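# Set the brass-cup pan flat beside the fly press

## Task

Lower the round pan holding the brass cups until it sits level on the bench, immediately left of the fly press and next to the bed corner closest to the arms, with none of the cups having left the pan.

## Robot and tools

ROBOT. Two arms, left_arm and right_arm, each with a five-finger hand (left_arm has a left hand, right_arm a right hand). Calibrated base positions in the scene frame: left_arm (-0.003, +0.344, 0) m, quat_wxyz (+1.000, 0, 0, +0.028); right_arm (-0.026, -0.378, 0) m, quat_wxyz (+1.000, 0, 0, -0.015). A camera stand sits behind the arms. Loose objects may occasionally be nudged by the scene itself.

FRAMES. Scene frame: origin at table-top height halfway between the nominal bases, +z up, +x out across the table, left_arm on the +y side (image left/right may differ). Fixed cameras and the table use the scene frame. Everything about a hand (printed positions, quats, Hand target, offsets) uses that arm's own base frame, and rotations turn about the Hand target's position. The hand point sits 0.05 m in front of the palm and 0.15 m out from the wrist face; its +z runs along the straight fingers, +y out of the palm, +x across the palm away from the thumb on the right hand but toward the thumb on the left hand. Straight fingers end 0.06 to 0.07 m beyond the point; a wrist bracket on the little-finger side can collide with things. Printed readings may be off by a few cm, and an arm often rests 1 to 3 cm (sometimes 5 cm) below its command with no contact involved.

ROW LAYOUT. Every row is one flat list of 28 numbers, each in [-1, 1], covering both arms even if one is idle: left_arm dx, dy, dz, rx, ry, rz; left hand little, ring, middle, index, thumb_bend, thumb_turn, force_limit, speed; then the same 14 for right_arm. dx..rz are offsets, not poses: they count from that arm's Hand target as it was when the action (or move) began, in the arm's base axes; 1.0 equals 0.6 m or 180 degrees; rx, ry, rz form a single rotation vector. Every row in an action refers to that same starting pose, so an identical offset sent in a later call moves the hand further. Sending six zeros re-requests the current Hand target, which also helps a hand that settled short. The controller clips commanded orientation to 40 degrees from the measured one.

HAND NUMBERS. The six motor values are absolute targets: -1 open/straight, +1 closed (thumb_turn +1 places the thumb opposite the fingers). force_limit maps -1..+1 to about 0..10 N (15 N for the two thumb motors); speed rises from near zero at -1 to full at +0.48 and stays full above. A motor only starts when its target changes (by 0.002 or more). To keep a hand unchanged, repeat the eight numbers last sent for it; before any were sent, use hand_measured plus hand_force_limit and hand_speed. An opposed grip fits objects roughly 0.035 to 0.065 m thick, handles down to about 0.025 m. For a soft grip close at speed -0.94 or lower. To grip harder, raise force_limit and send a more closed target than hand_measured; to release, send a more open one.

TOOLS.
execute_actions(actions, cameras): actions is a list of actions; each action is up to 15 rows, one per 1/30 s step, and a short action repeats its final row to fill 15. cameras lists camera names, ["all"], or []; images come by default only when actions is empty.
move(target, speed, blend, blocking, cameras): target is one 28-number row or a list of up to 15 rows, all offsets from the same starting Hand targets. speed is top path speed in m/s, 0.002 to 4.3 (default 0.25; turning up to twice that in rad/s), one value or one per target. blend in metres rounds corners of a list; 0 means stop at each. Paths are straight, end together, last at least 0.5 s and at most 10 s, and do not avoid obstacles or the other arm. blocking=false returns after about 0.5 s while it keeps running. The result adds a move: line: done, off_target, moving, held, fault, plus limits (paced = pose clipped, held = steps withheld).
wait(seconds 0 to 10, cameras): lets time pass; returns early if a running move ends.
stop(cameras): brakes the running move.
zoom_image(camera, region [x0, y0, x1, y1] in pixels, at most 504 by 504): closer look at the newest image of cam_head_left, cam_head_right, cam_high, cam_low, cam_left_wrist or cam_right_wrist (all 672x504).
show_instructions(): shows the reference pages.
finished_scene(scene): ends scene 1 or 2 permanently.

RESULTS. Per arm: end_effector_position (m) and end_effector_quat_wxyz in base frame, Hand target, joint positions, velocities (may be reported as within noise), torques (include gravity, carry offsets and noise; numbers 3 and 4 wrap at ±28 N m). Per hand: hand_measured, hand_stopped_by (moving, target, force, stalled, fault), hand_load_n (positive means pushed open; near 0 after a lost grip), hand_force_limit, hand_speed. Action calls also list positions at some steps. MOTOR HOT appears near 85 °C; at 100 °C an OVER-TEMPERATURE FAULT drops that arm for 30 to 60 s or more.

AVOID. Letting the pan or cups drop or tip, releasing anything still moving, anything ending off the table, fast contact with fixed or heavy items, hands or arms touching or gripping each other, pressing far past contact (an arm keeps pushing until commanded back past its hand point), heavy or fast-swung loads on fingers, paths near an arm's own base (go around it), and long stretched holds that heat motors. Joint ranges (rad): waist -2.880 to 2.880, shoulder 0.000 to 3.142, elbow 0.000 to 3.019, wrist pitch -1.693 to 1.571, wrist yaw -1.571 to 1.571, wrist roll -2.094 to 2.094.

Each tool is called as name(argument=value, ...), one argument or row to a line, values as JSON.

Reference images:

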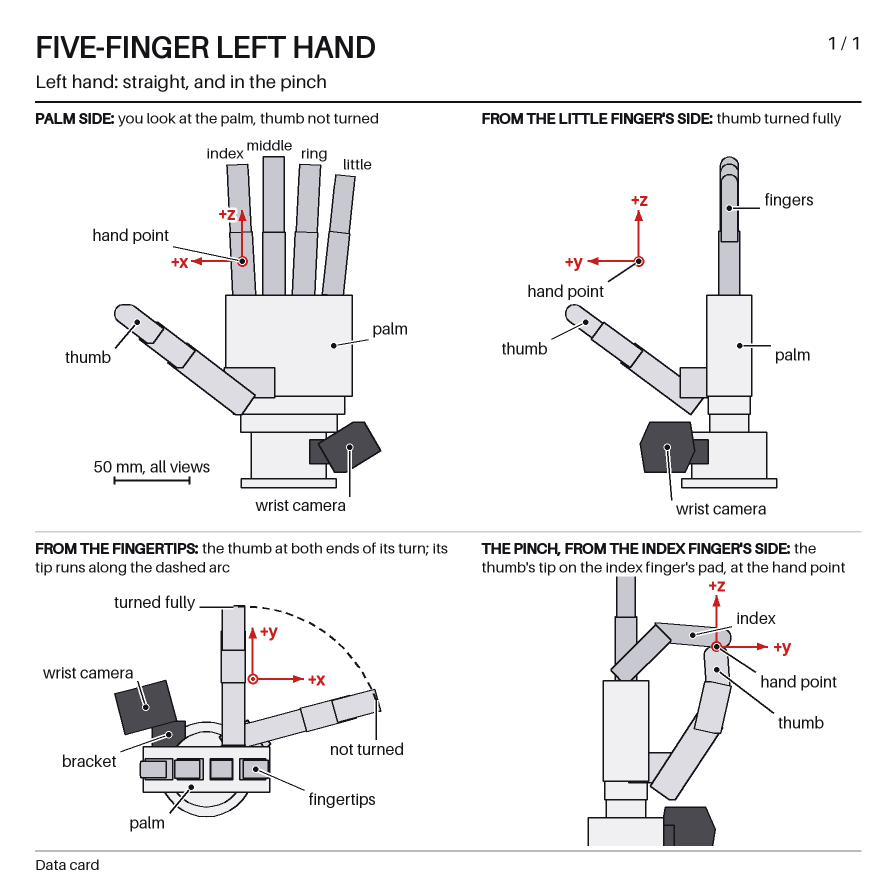

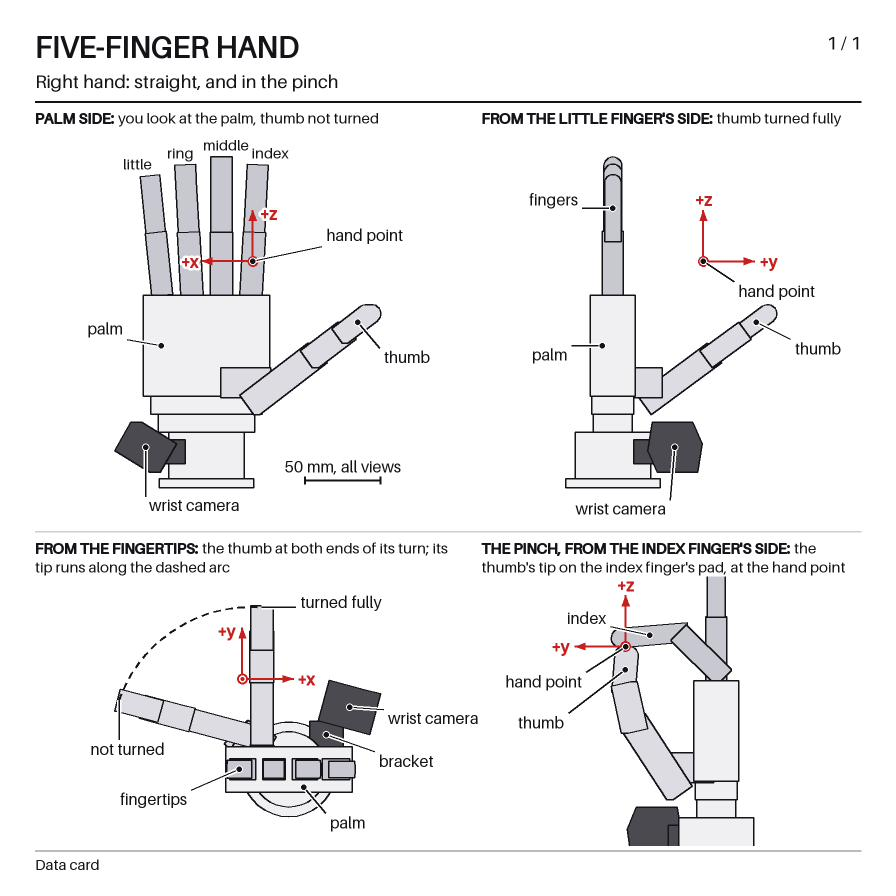

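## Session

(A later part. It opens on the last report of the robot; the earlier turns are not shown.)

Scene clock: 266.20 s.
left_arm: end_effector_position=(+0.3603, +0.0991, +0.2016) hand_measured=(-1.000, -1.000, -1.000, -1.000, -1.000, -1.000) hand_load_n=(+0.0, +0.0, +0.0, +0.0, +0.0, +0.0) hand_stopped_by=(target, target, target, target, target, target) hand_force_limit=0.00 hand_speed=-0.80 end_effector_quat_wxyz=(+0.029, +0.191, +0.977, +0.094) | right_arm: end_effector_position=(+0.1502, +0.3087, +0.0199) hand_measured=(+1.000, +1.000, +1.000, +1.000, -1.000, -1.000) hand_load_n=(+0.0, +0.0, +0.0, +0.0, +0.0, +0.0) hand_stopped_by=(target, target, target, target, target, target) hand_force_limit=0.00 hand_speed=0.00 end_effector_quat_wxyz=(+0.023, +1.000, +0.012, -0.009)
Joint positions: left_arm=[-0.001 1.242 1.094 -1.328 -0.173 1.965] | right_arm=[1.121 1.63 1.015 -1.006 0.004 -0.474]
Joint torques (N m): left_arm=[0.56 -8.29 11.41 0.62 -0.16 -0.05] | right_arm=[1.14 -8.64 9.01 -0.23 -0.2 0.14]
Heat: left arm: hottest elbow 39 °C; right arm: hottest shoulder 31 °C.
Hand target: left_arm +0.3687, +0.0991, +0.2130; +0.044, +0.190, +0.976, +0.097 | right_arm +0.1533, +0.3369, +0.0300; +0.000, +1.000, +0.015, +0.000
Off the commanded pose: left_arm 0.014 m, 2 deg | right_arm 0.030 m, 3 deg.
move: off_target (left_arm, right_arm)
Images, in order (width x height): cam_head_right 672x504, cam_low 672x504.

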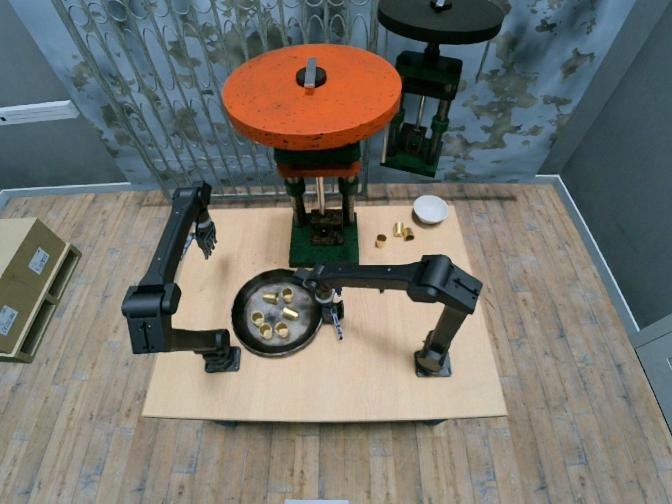

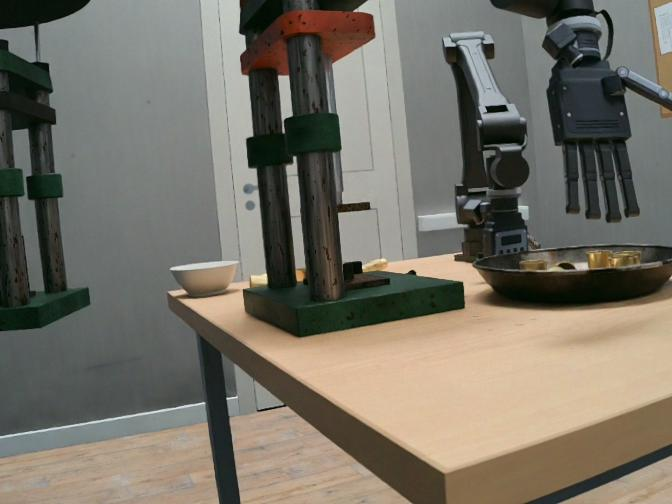

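move(
  target=[
    [0,0,0,0,0,0,-1,-1,-1,-1,-1,-1,0,-0.8,-0.042,-0.1165,0.0167,0,0,0,1,1,1,1,-1,-1,0,0],
    [0,0,0,0,0,0,-1,-1,-1,-1,-1,-1,0,-0.8,-0.272,-0.015,0.0167,0,0,-0.2222,1,1,1,1,-1,-1,0,0],
    [0,0,0,0,0,0,-1,-1,-1,-1,-1,-1,0,-0.8,-0.263,0.027,0,0,0,-0.2222,1,1,1,1,-1,-1,0,0],
  ],
  speed=[0.12,0.15,0.1],
  cameras=["cam_head_right","cam_low","cam_right_wrist"],
)

zoom_image(
  camera="cam_head_right",
  region=[190, 220, 410, 400],
)

Scene clock: 284.47 s.
left_arm: end_effector_position=(+0.3603, +0.0991, +0.2016) hand_measured=(-1.000, -1.000, -1.000, -1.000, -1.000, -1.000) hand_load_n=(+0.0, +0.0, -0.5, +0.0, +0.0, +0.0) hand_stopped_by=(target, target, target, target, target, target) hand_force_limit=0.00 hand_speed=-0.80 end_effector_quat_wxyz=(+0.029, +0.191, +0.977, +0.094) | right_arm: end_effector_position=(-0.0042, +0.3319, +0.0224) hand_measured=(+1.000, +1.000, +1.000, +1.000, -1.000, -1.000) hand_load_n=(+0.0, +0.0, +0.0, +0.0, +0.0, +0.0) hand_stopped_by=(target, target, target, target, target, target) hand_force_limit=0.00 hand_speed=0.00 end_effector_quat_wxyz=(+0.021, +0.944, -0.329, +0.003)
Joint positions: left_arm=[-0.001 1.242 1.094 -1.328 -0.173 1.965] | right_arm=[1.413 1.51 0.883 -0.987 -0.002 0.513]
Joint torques (N m): left_arm=[0.38 -7.82 11.41 0.65 -0.14 -0.06] | right_arm=[0.44 -7.53 7.77 0.06 0 0.07]
Heat: left arm: hottest elbow 39 °C; right arm: hottest elbow 32 °C.
Hand target: left_arm +0.3687, +0.0991, +0.2130; +0.044, +0.190, +0.976, +0.097 | right_arm -0.0046, +0.3531, +0.0301; +0.000, +0.945, -0.328, +0.000
Off the commanded pose: left_arm 0.014 m, 2 deg | right_arm 0.022 m, 3 deg.
move: off_target (left_arm, right_arm)
Images, in order (width x height): cam_head_right 672x504, cam_low 672x504, cam_right_wrist 672x504.

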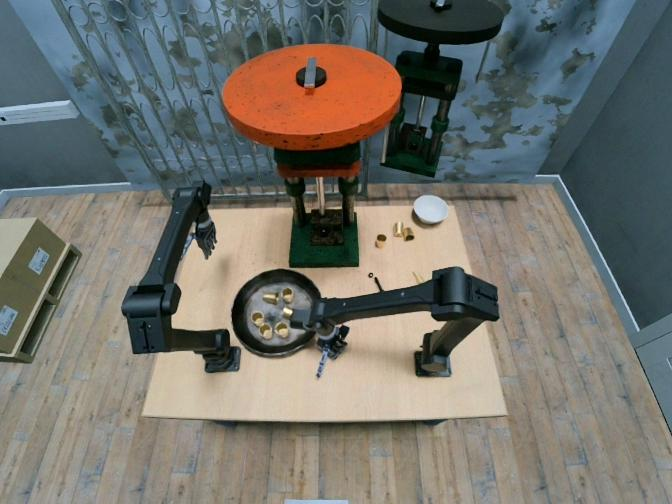

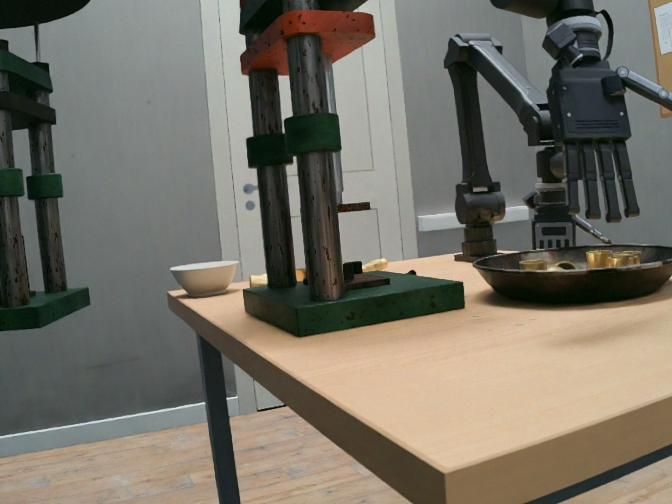

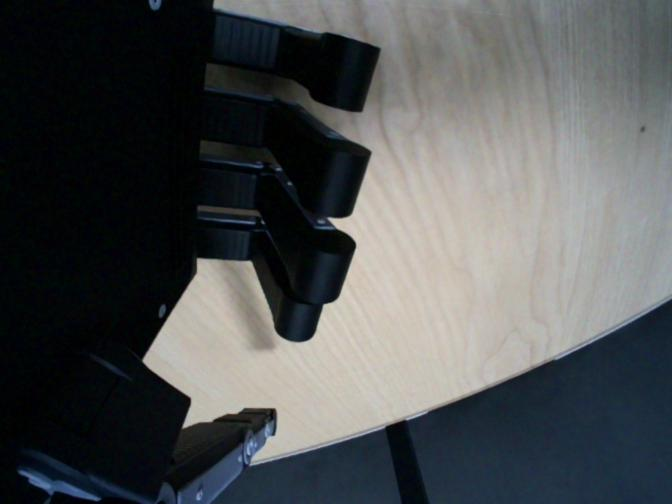

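Scaled by 2.291 from the camera's 672x504 image, which has a finer 960x720 frame.

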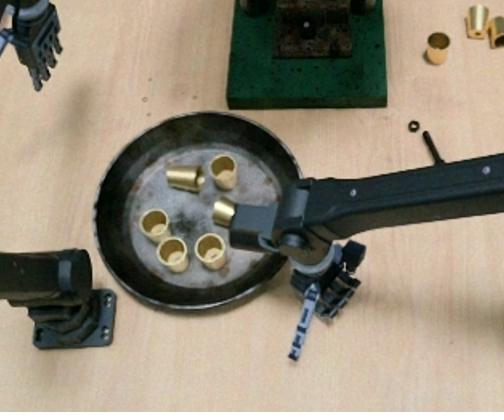

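move(
  target=[
    [0,0,0,0,0,0,-1,-1,-1,-1,-1,-1,0,-0.8,-0.025,0.022,0,0,0,0,1,1,1,1,-1,-1,0,0],
    [0,0,0,0,0,0,-1,-1,-1,-1,-1,-1,0,-0.8,0.1485,0.2,0,0,0,0,1,1,1,1,-1,-1,0,0],
  ],
  speed=0.08,
  cameras=["cam_head_right","cam_low"],
)

zoom_image(
  camera="cam_head_right",
  region=[190, 220, 410, 400],
)

Scene clock: 295.80 s.
left_arm: end_effector_position=(+0.3603, +0.0991, +0.2016) hand_measured=(-1.000, -1.000, -1.000, -1.000, -1.000, -1.000) hand_load_n=(+0.0, +0.5, +0.0, +0.0, +0.0, +0.0) hand_stopped_by=(target, target, target, target, target, target) hand_force_limit=0.00 hand_speed=-0.80 end_effector_quat_wxyz=(+0.029, +0.191, +0.977, +0.094) | right_arm: end_effector_position=(+0.0684, +0.4524, +0.0224) hand_measured=(+1.000, +1.000, +1.000, +1.000, -1.000, -1.000) hand_load_n=(+0.0, +0.0, +0.0, +0.0, +0.0, +0.0) hand_stopped_by=(target, target, target, target, target, target) hand_force_limit=0.00 hand_speed=0.00 end_effector_quat_wxyz=(+0.021, +0.945, -0.327, +0.000)
Joint positions: left_arm=[-0.001 1.242 1.094 -1.328 -0.173 1.965] | right_arm=[1.307 1.816 1.286 -1.083 -0.003 0.401]
Joint torques (N m): left_arm=[0.91 -7.94 11.4 0.72 -0.13 -0.05] | right_arm=[-2.32 -11.11 9.14 -0.17 0.08 -0.23]
Heat: left arm: hottest elbow 39 °C; right arm: hottest elbow 32 °C.
Hand target: left_arm +0.3687, +0.0991, +0.2130; +0.044, +0.190, +0.976, +0.097 | right_arm +0.0845, +0.4731, +0.0301; +0.000, +0.945, -0.328, +0.000
Off the commanded pose: left_arm 0.014 m, 2 deg | right_arm 0.027 m, 2 deg.
move: off_target (left_arm, right_arm)
Images, in order (width x height): cam_head_right 672x504, cam_low 672x504.

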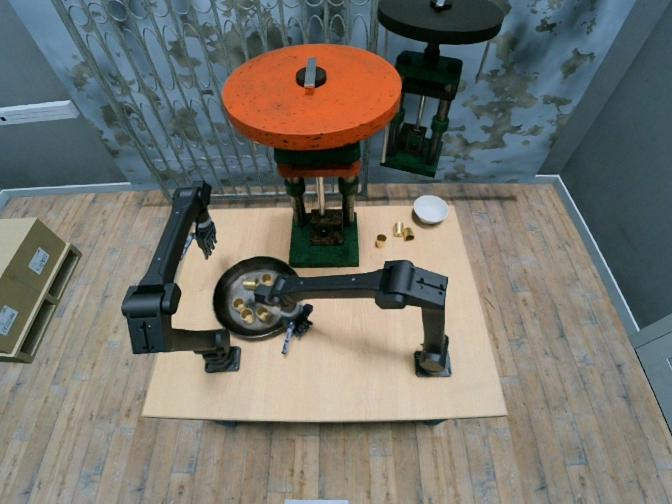

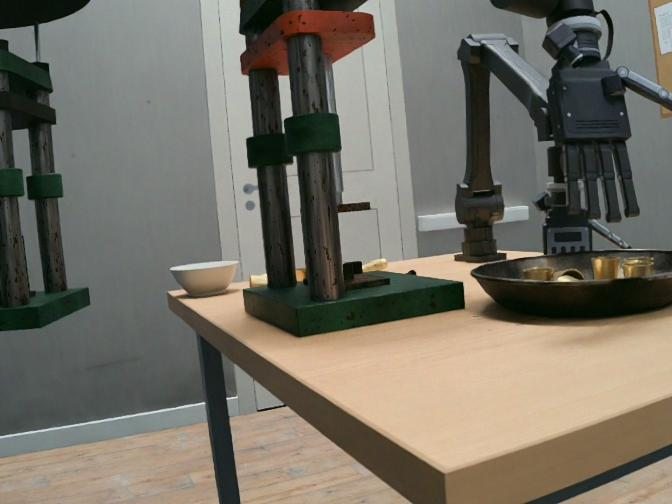

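Scaled by 2.291 from the camera's 672x504 image, which has a finer 960x720 frame.

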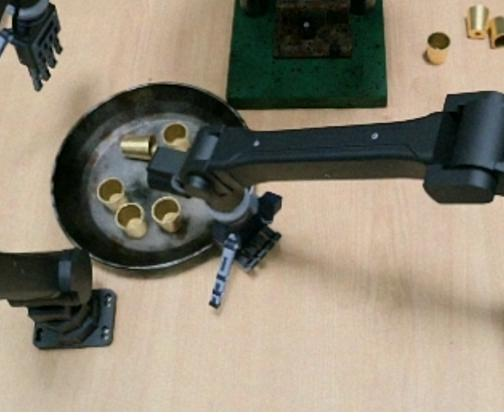

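move(
  target=[
    [0,0,0,0,0,0,-1,-1,-1,-1,-1,-1,0,-0.8,0.0375,0.0447,0,0,0,0,1,1,1,1,-1,-1,0,0],
  ],
  speed=0.08,
  cameras=["cam_head_right","cam_head_left","cam_low"],
)

zoom_image(
  camera="cam_head_right",
  region=[190, 220, 410, 400],
)

Scene clock: 303.93 s.
left_arm: end_effector_position=(+0.3603, +0.0991, +0.2016) hand_measured=(-1.000, -1.000, -1.000, -1.000, -1.000, -1.000) hand_load_n=(+0.0, +0.0, +0.0, +0.0, +0.0, +0.0) hand_stopped_by=(target, target, target, target, target, target) hand_force_limit=0.00 hand_speed=-0.80 end_effector_quat_wxyz=(+0.029, +0.191, +0.977, +0.094) | right_arm: end_effector_position=(+0.0897, +0.4803, +0.0227) hand_measured=(+1.000, +1.000, +1.000, +1.000, -1.000, -1.000) hand_load_n=(+0.0, +0.0, +0.0, +0.0, +0.0, +0.0) hand_stopped_by=(target, target, target, target, target, target) hand_force_limit=0.00 hand_speed=0.00 end_effector_quat_wxyz=(+0.021, +0.946, -0.325, -0.001)
Joint positions: left_arm=[-0.001 1.242 1.094 -1.328 -0.173 1.965] | right_arm=[1.282 1.89 1.398 -1.121 -0.003 0.373]
Joint torques (N m): left_arm=[0.62 -8.41 11.4 0.73 -0.14 -0.04] | right_arm=[-2.49 -11.87 9.32 -0.06 0.07 -0.16]
Heat: left arm: hottest elbow 39 °C; right arm: hottest elbow 32 °C.
Hand target: left_arm +0.3687, +0.0991, +0.2130; +0.044, +0.190, +0.976, +0.097 | right_arm +0.1070, +0.4999, +0.0300; +0.000, +0.945, -0.328, +0.000
Off the commanded pose: left_arm 0.014 m, 2 deg | right_arm 0.027 m, 2 deg.
move: off_target (left_arm, right_arm)
Images, in order (width x height): cam_head_left 672x504, cam_head_right 672x504, cam_low 672x504.

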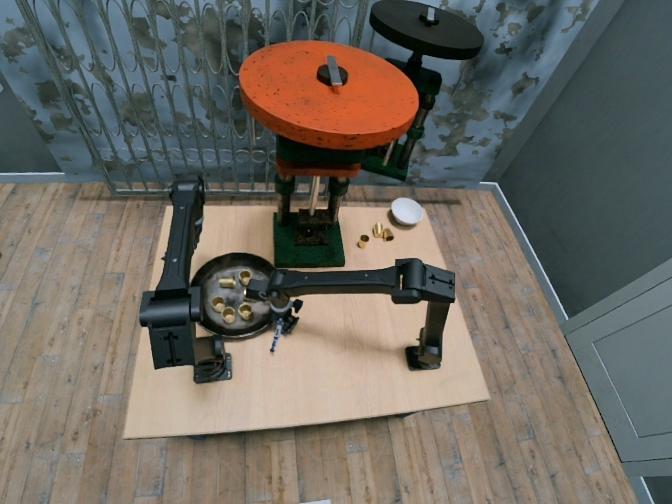

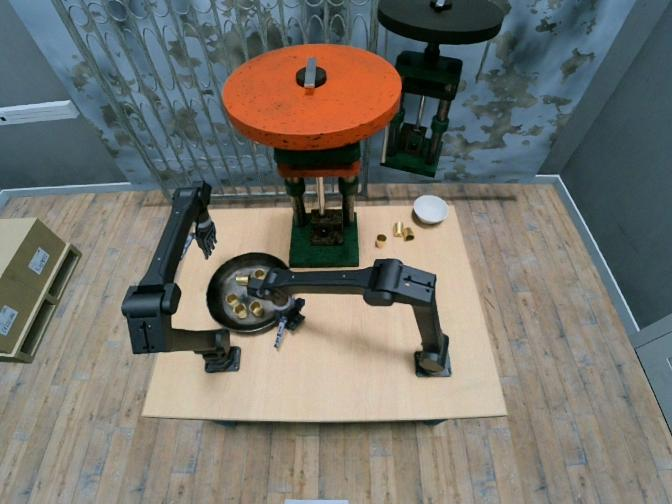

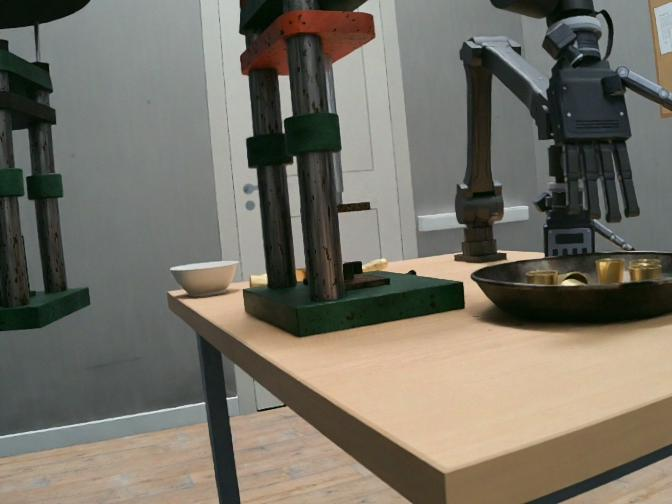

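Scaled by 2.291 from the camera's 672x504 image, which has a finer 960x720 frame.

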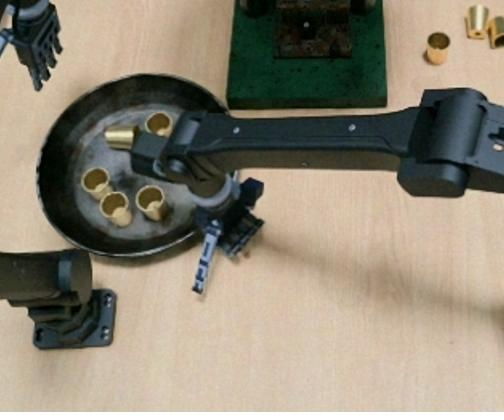

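move(
  target=[
    [0,0,0,0,0,0,-1,-1,-1,-1,-1,-1,0,-0.8,-0.061,-0.0723,0.0167,0,0,0,1,1,1,1,-1,1,0,0],
    [0,0,0,0,0,0,-1,-1,-1,-1,-1,-1,0,-0.8,-0.1567,0.0585,0.0167,0,0,-0.1278,1,1,1,1,-1,1,0,0],
  ],
  speed=0.12,
  cameras=["cam_head_right","cam_head_left","cam_low"],
)

zoom_image(
  camera="cam_head_right",
  region=[190, 220, 410, 400],
)

Scene clock: 321.37 s.
left_arm: end_effector_position=(+0.3603, +0.0991, +0.2016) hand_measured=(-1.000, -1.000, -1.000, -1.000, -1.000, -1.000) hand_load_n=(+0.0, +0.0, +0.0, +0.0, -0.5, +0.0) hand_stopped_by=(target, target, target, target, target, target) hand_force_limit=0.00 hand_speed=-0.80 end_effector_quat_wxyz=(+0.029, +0.191, +0.977, +0.094) | right_arm: end_effector_position=(+0.0171, +0.5192, +0.0316) hand_measured=(+1.000, +1.000, +1.000, +1.000, -1.000, +1.000) hand_load_n=(+0.0, +0.0, +0.0, +0.0, +0.0, +0.0) hand_stopped_by=(target, target, target, target, target, target) hand_force_limit=0.00 hand_speed=0.00 end_effector_quat_wxyz=(+0.010, +0.860, -0.510, +0.003)
Joint positions: left_arm=[-0.001 1.242 1.094 -1.328 -0.173 1.965] | right_arm=[1.41 1.858 1.381 -1.116 -0.002 0.909]
Joint torques (N m): left_arm=[0.56 -8.23 11.37 0.61 -0.16 -0.05] | right_arm=[0.38 -11.93 8.62 -0.85 0 0.12]
Heat: left arm: hottest elbow 39 °C; right arm: hottest elbow 32 °C.
Hand target: left_arm +0.3687, +0.0991, +0.2130; +0.044, +0.190, +0.976, +0.097 | right_arm +0.0129, +0.5351, +0.0402; +0.000, +0.861, -0.509, +0.000
Off the commanded pose: left_arm 0.014 m, 2 deg | right_arm 0.018 m, 1 deg.
move: off_target (left_arm, right_arm)
Images, in order (width x height): cam_head_left 672x504, cam_head_right 672x504, cam_low 672x504.

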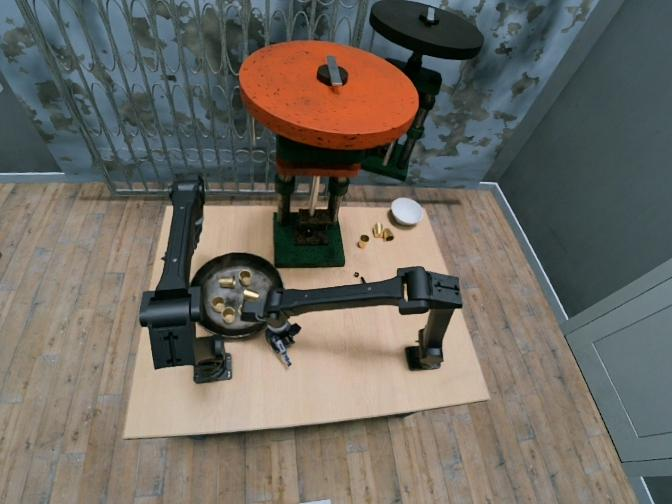

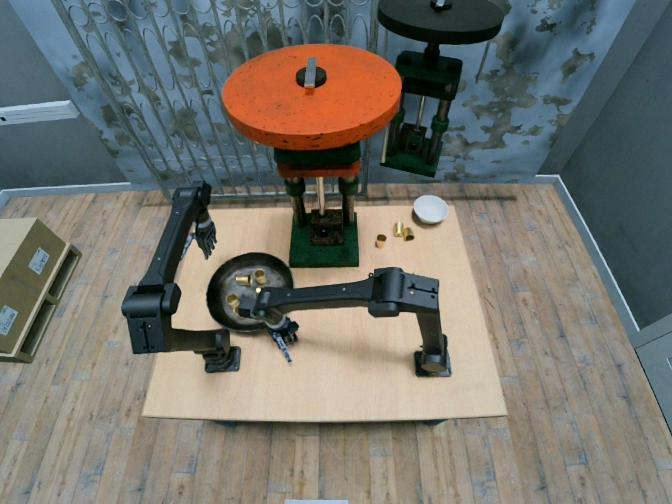

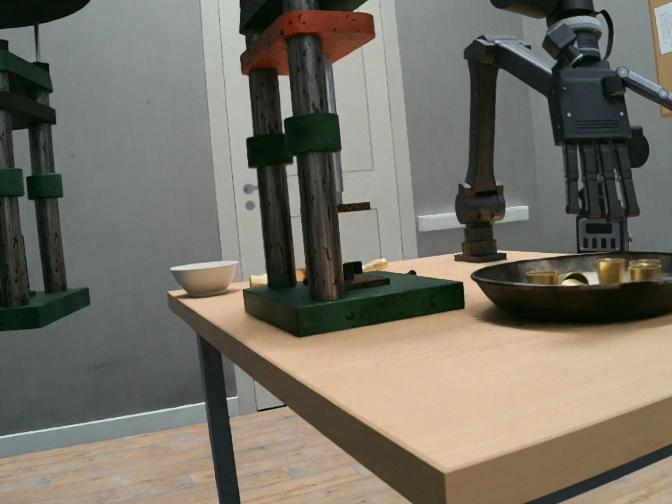

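Scaled by 2.291 from the camera's 672x504 image, which has a finer 960x720 frame.

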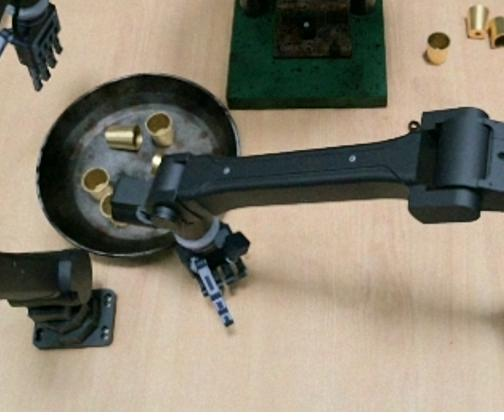

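move(
  target=[
    [0,0,0,0,0,0,-1,-1,-1,-1,-1,-1,0,-0.8,-0.02,0.05,0,0,0,0,1,1,1,1,-1,1,0,0],
    [0,0,0,0,0,0,-1,-1,-1,-1,-1,-1,0,-0.8,0.178,0.1217,-0.0167,0,0,0,1,1,1,1,-1,1,0,0],
  ],
  speed=0.08,
  cameras=["cam_head_right","cam_head_left","cam_low"],
)

zoom_image(
  camera="cam_head_right",
  region=[190, 220, 410, 400],
)

Scene clock: 330.40 s.
left_arm: end_effector_position=(+0.3603, +0.0991, +0.2016) hand_measured=(-1.000, -1.000, -1.000, -1.000, -1.000, -1.000) hand_load_n=(+0.0, +0.0, +0.0, +0.0, +0.0, +0.0) hand_stopped_by=(target, target, target, target, target, target) hand_force_limit=0.00 hand_speed=-0.80 end_effector_quat_wxyz=(+0.029, +0.191, +0.977, +0.094) | right_arm: end_effector_position=(+0.0936, +0.5945, +0.0246) hand_measured=(+1.000, +1.000, +1.000, +1.000, -1.000, +1.000) hand_load_n=(+0.0, +0.0, +0.0, +0.0, +0.0, +0.0) hand_stopped_by=(target, target, target, target, target, target) hand_force_limit=0.00 hand_speed=0.00 end_effector_quat_wxyz=(+0.016, +0.867, -0.498, +0.000)
Joint positions: left_arm=[-0.001 1.242 1.094 -1.328 -0.173 1.965] | right_arm=[1.306 2.093 1.737 -1.245 -0.008 0.779]
Joint torques (N m): left_arm=[0.32 -8.06 11.38 0.62 -0.16 -0.06] | right_arm=[-3.43 -14.15 9.35 -0.35 0.25 -0.11]
Heat: left arm: hottest elbow 39 °C; right arm: hottest elbow 32 °C.
Hand target: left_arm +0.3687, +0.0991, +0.2130; +0.044, +0.190, +0.976, +0.097 | right_arm +0.1197, +0.6080, +0.0301; +0.000, +0.861, -0.509, +0.000
Off the commanded pose: left_arm 0.014 m, 2 deg | right_arm 0.030 m, 2 deg.
move: off_target (left_arm, right_arm)
Images, in order (width x height): cam_head_left 672x504, cam_head_right 672x504, cam_low 672x504.

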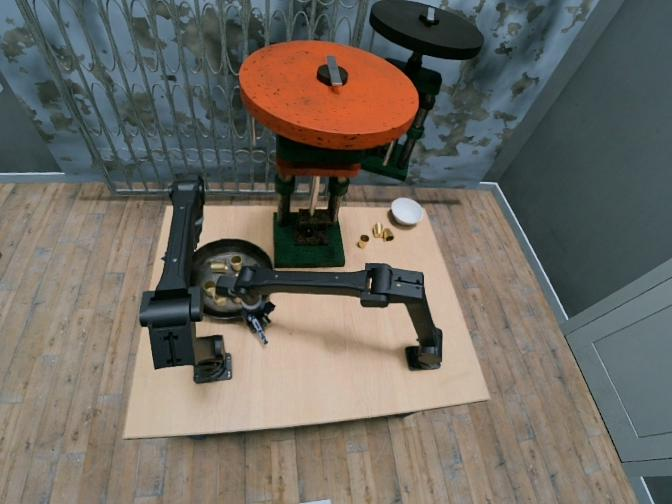

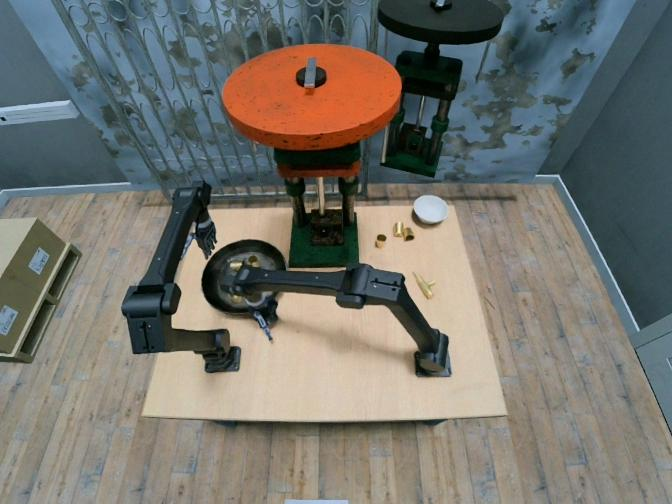

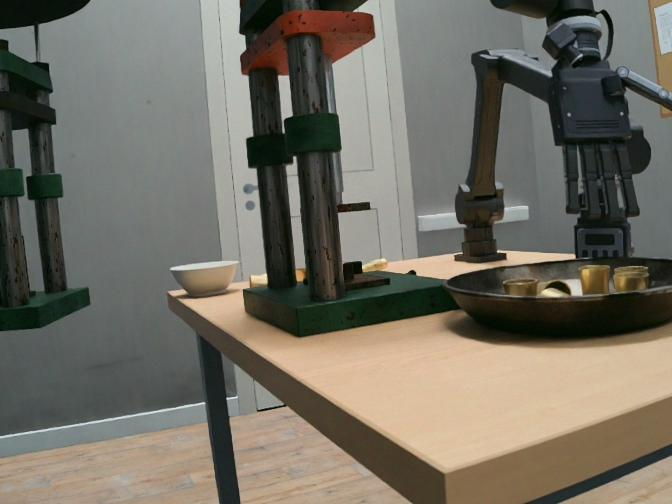

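Scaled by 2.291 from the camera's 672x504 image, which has a finer 960x720 frame.

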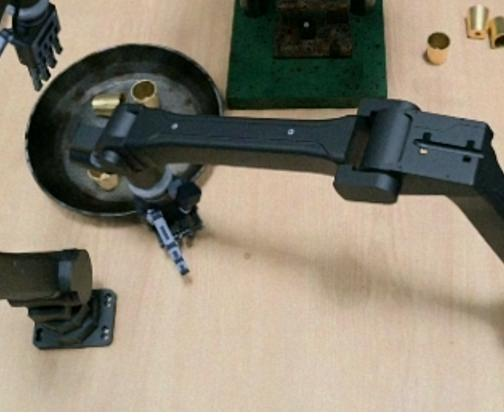

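move(
  target=[
    [0,0,0,0,0,0,-1,-1,-1,-1,-1,-1,0,-0.8,0.081,0.043,0,0,0,0,1,1,1,1,-1,1,0,0],
  ],
  speed=0.08,
  cameras=["cam_head_right","cam_head_left","cam_low"],
)

zoom_image(
  camera="cam_head_right",
  region=[190, 220, 410, 400],
)

Scene clock: 340.40 s.
left_arm: end_effector_position=(+0.3603, +0.0991, +0.2016) hand_measured=(-1.000, -1.000, -1.000, -1.000, -1.000, -1.000) hand_load_n=(+0.0, +0.0, +0.0, +0.0, +0.0, +0.0) hand_stopped_by=(target, target, target, target, target, target) hand_force_limit=0.00 hand_speed=-0.80 end_effector_quat_wxyz=(+0.029, +0.191, +0.977, +0.094) | right_arm: end_effector_position=(+0.1417, +0.6223, +0.0250) hand_measured=(+1.000, +1.000, +1.000, +1.000, -1.000, +1.000) hand_load_n=(+0.0, +0.0, +0.0, +0.0, -0.5, +0.0) hand_stopped_by=(target, target, target, target, target, target) hand_force_limit=0.00 hand_speed=0.00 end_effector_quat_wxyz=(+0.017, +0.866, -0.500, +0.000)
Joint positions: left_arm=[-0.001 1.242 1.094 -1.328 -0.173 1.965] | right_arm=[1.247 2.206 1.931 -1.33 -0.008 0.722]
Joint torques (N m): left_arm=[0.5 -8.23 11.41 0.62 -0.2 -0.06] | right_arm=[-3.25 -15.21 9.7 -0.2 0.25 -0.1]
Heat: left arm: hottest elbow 39 °C; right arm: hottest elbow 34 °C.
Hand target: left_arm +0.3687, +0.0991, +0.2130; +0.044, +0.190, +0.976, +0.097 | right_arm +0.1685, +0.6338, +0.0300; +0.000, +0.860, -0.510, +0.000
Off the commanded pose: left_arm 0.014 m, 2 deg | right_arm 0.029 m, 2 deg.
move: off_target (left_arm, right_arm)
Images, in order (width x height): cam_head_left 672x504, cam_head_right 672x504, cam_low 672x504.

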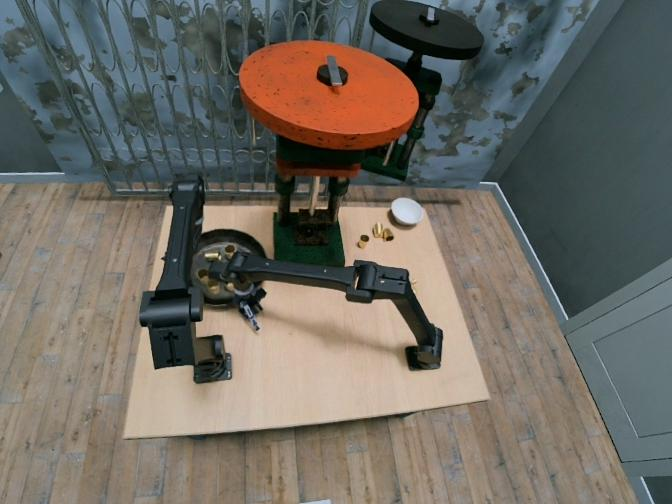

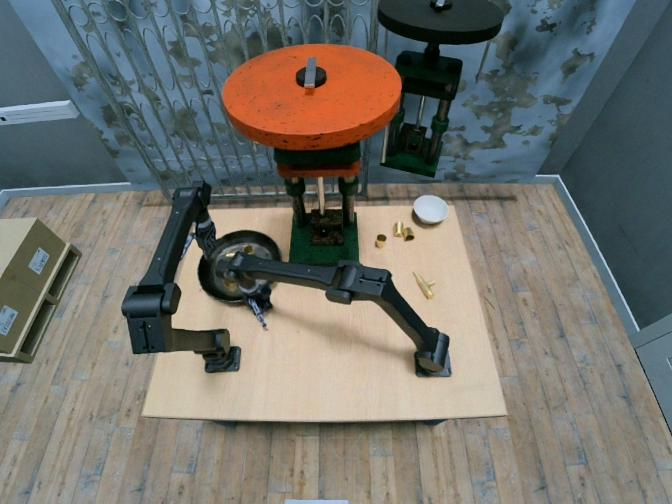

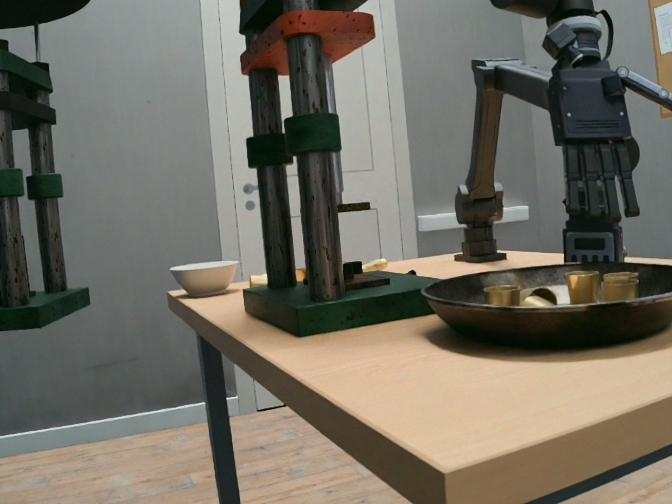

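Scaled by 2.291 from the camera's 672x504 image, which has a finer 960x720 frame.

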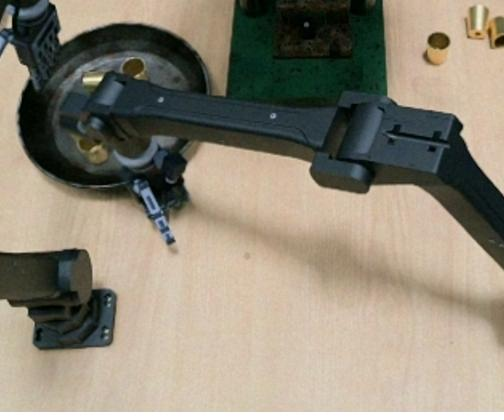

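move(
  target=[
    [0,0,0,0,0,0,-1,-1,-1,-1,-1,-1,0,-0.8,-0.14,-0.08,0,0,0,0,1,1,1,1,-1,1,0,0],
    [0,0,0,0,0,0,-1,-1,-1,-1,-1,-1,0,-0.8,-0.1,-0.3,0.2,0,0,0,1,1,1,1,-1,1,0,0],
  ],
  speed=[0.1,0.25],
  cameras=["all"],
)

zoom_image(
  camera="cam_head_right",
  region=[190, 200, 410, 380],
)

zoom_image(
  camera="cam_low",
  region=[372, 180, 672, 400],
)

Scene clock: 349.97 s.
left_arm: end_effector_position=(+0.3603, +0.0991, +0.2016) hand_measured=(-1.000, -1.000, -1.000, -1.000, -1.000, -1.000) hand_load_n=(+0.0, +0.0, +0.0, +0.0, +0.0, +0.0) hand_stopped_by=(target, target, target, target, target, target) hand_force_limit=0.00 hand_speed=-0.80 end_effector_quat_wxyz=(+0.029, +0.191, +0.977, +0.094) | right_arm: end_effector_position=(+0.1036, +0.4582, +0.1469) hand_measured=(+1.000, +1.000, +1.000, +1.000, -1.000, +1.000) hand_load_n=(+0.0, +0.0, +0.0, +0.0, +0.0, -0.5) hand_stopped_by=(target, target, target, target, target, target) hand_force_limit=0.00 hand_speed=0.00 end_effector_quat_wxyz=(-0.001, +0.861, -0.509, -0.001)
Joint positions: left_arm=[-0.001 1.242 1.094 -1.328 -0.173 1.965] | right_arm=[1.215 1.647 1.415 -1.336 -0.001 0.713]
Joint torques (N m): left_arm=[0.21 -8.18 11.33 0.72 -0.16 -0.05] | right_arm=[-1.73 -11.46 6.3 -0.81 -0.04 -0.12]
Heat: left arm: hottest elbow 39 °C; right arm: hottest shoulder 33 °C.
Hand target: left_arm +0.3687, +0.0991, +0.2130; +0.044, +0.190, +0.976, +0.097 | right_arm +0.1084, +0.4539, +0.1501; +0.000, +0.860, -0.510, +0.000
Off the commanded pose: left_arm 0.014 m, 2 deg | right_arm 0.007 m, 0 deg.
move: off_target (left_arm)

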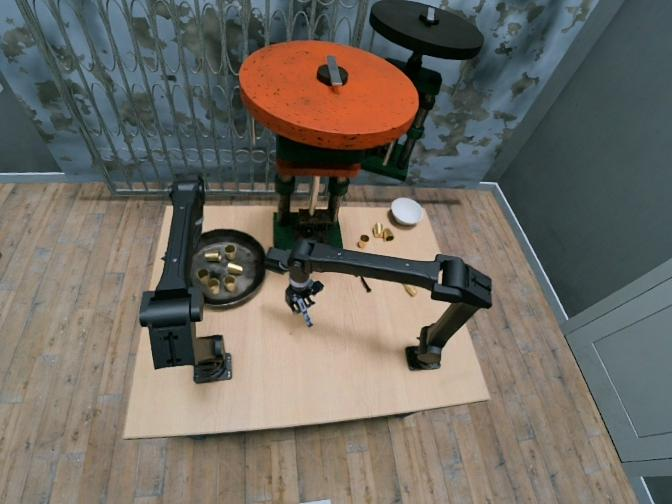

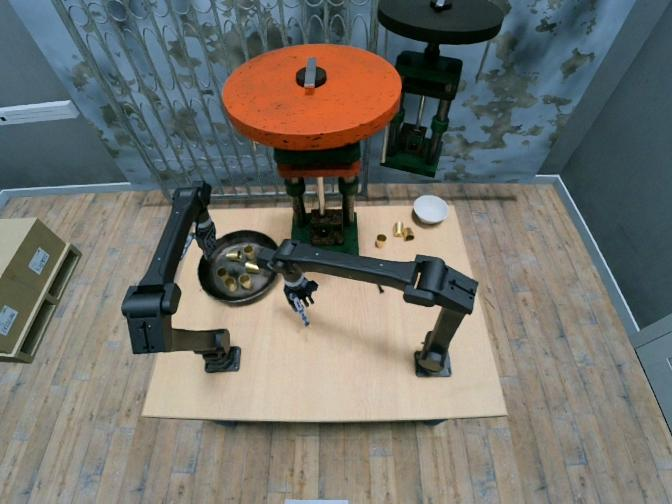

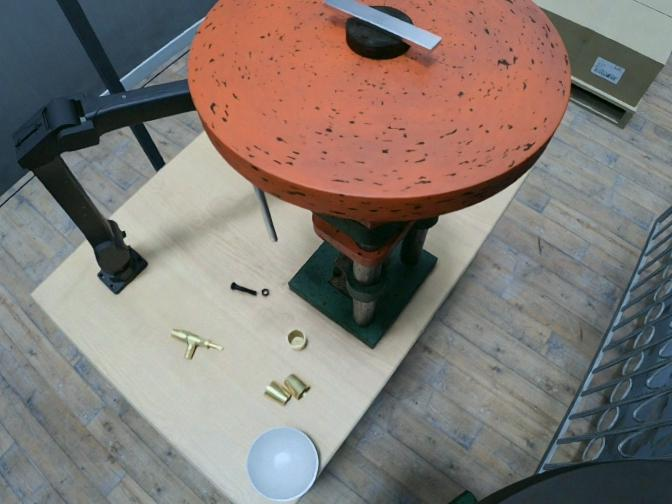

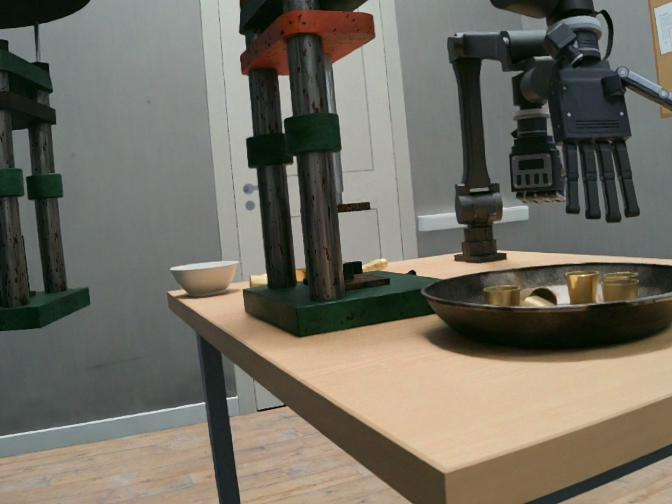

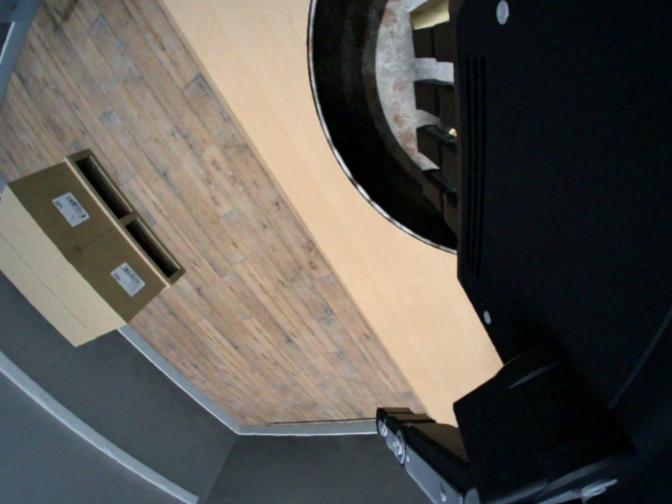

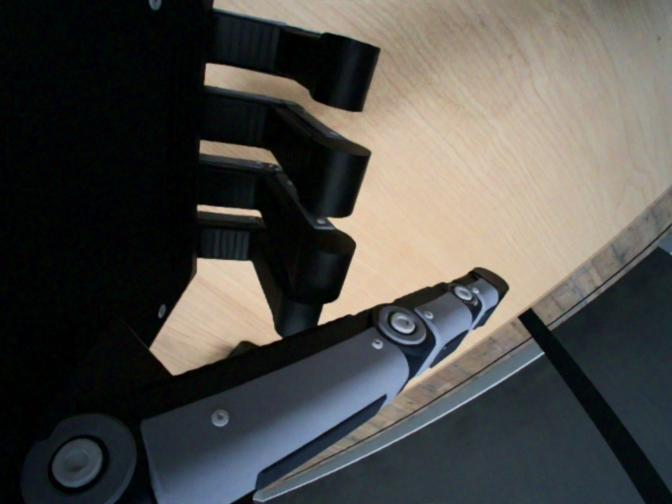

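Scaled by 2.291 from the camera's 672x504 image, which has a finer 960x720 frame.

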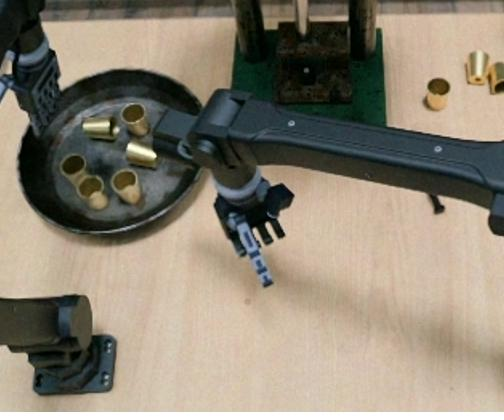

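Scaled by 1.680 from the camera's 672x504 image, which has a finer 960x720 frame.

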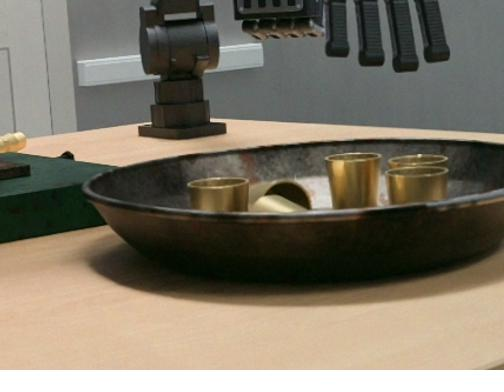

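finished_scene(
  scene=1,
)

The scene is finished: the task was done.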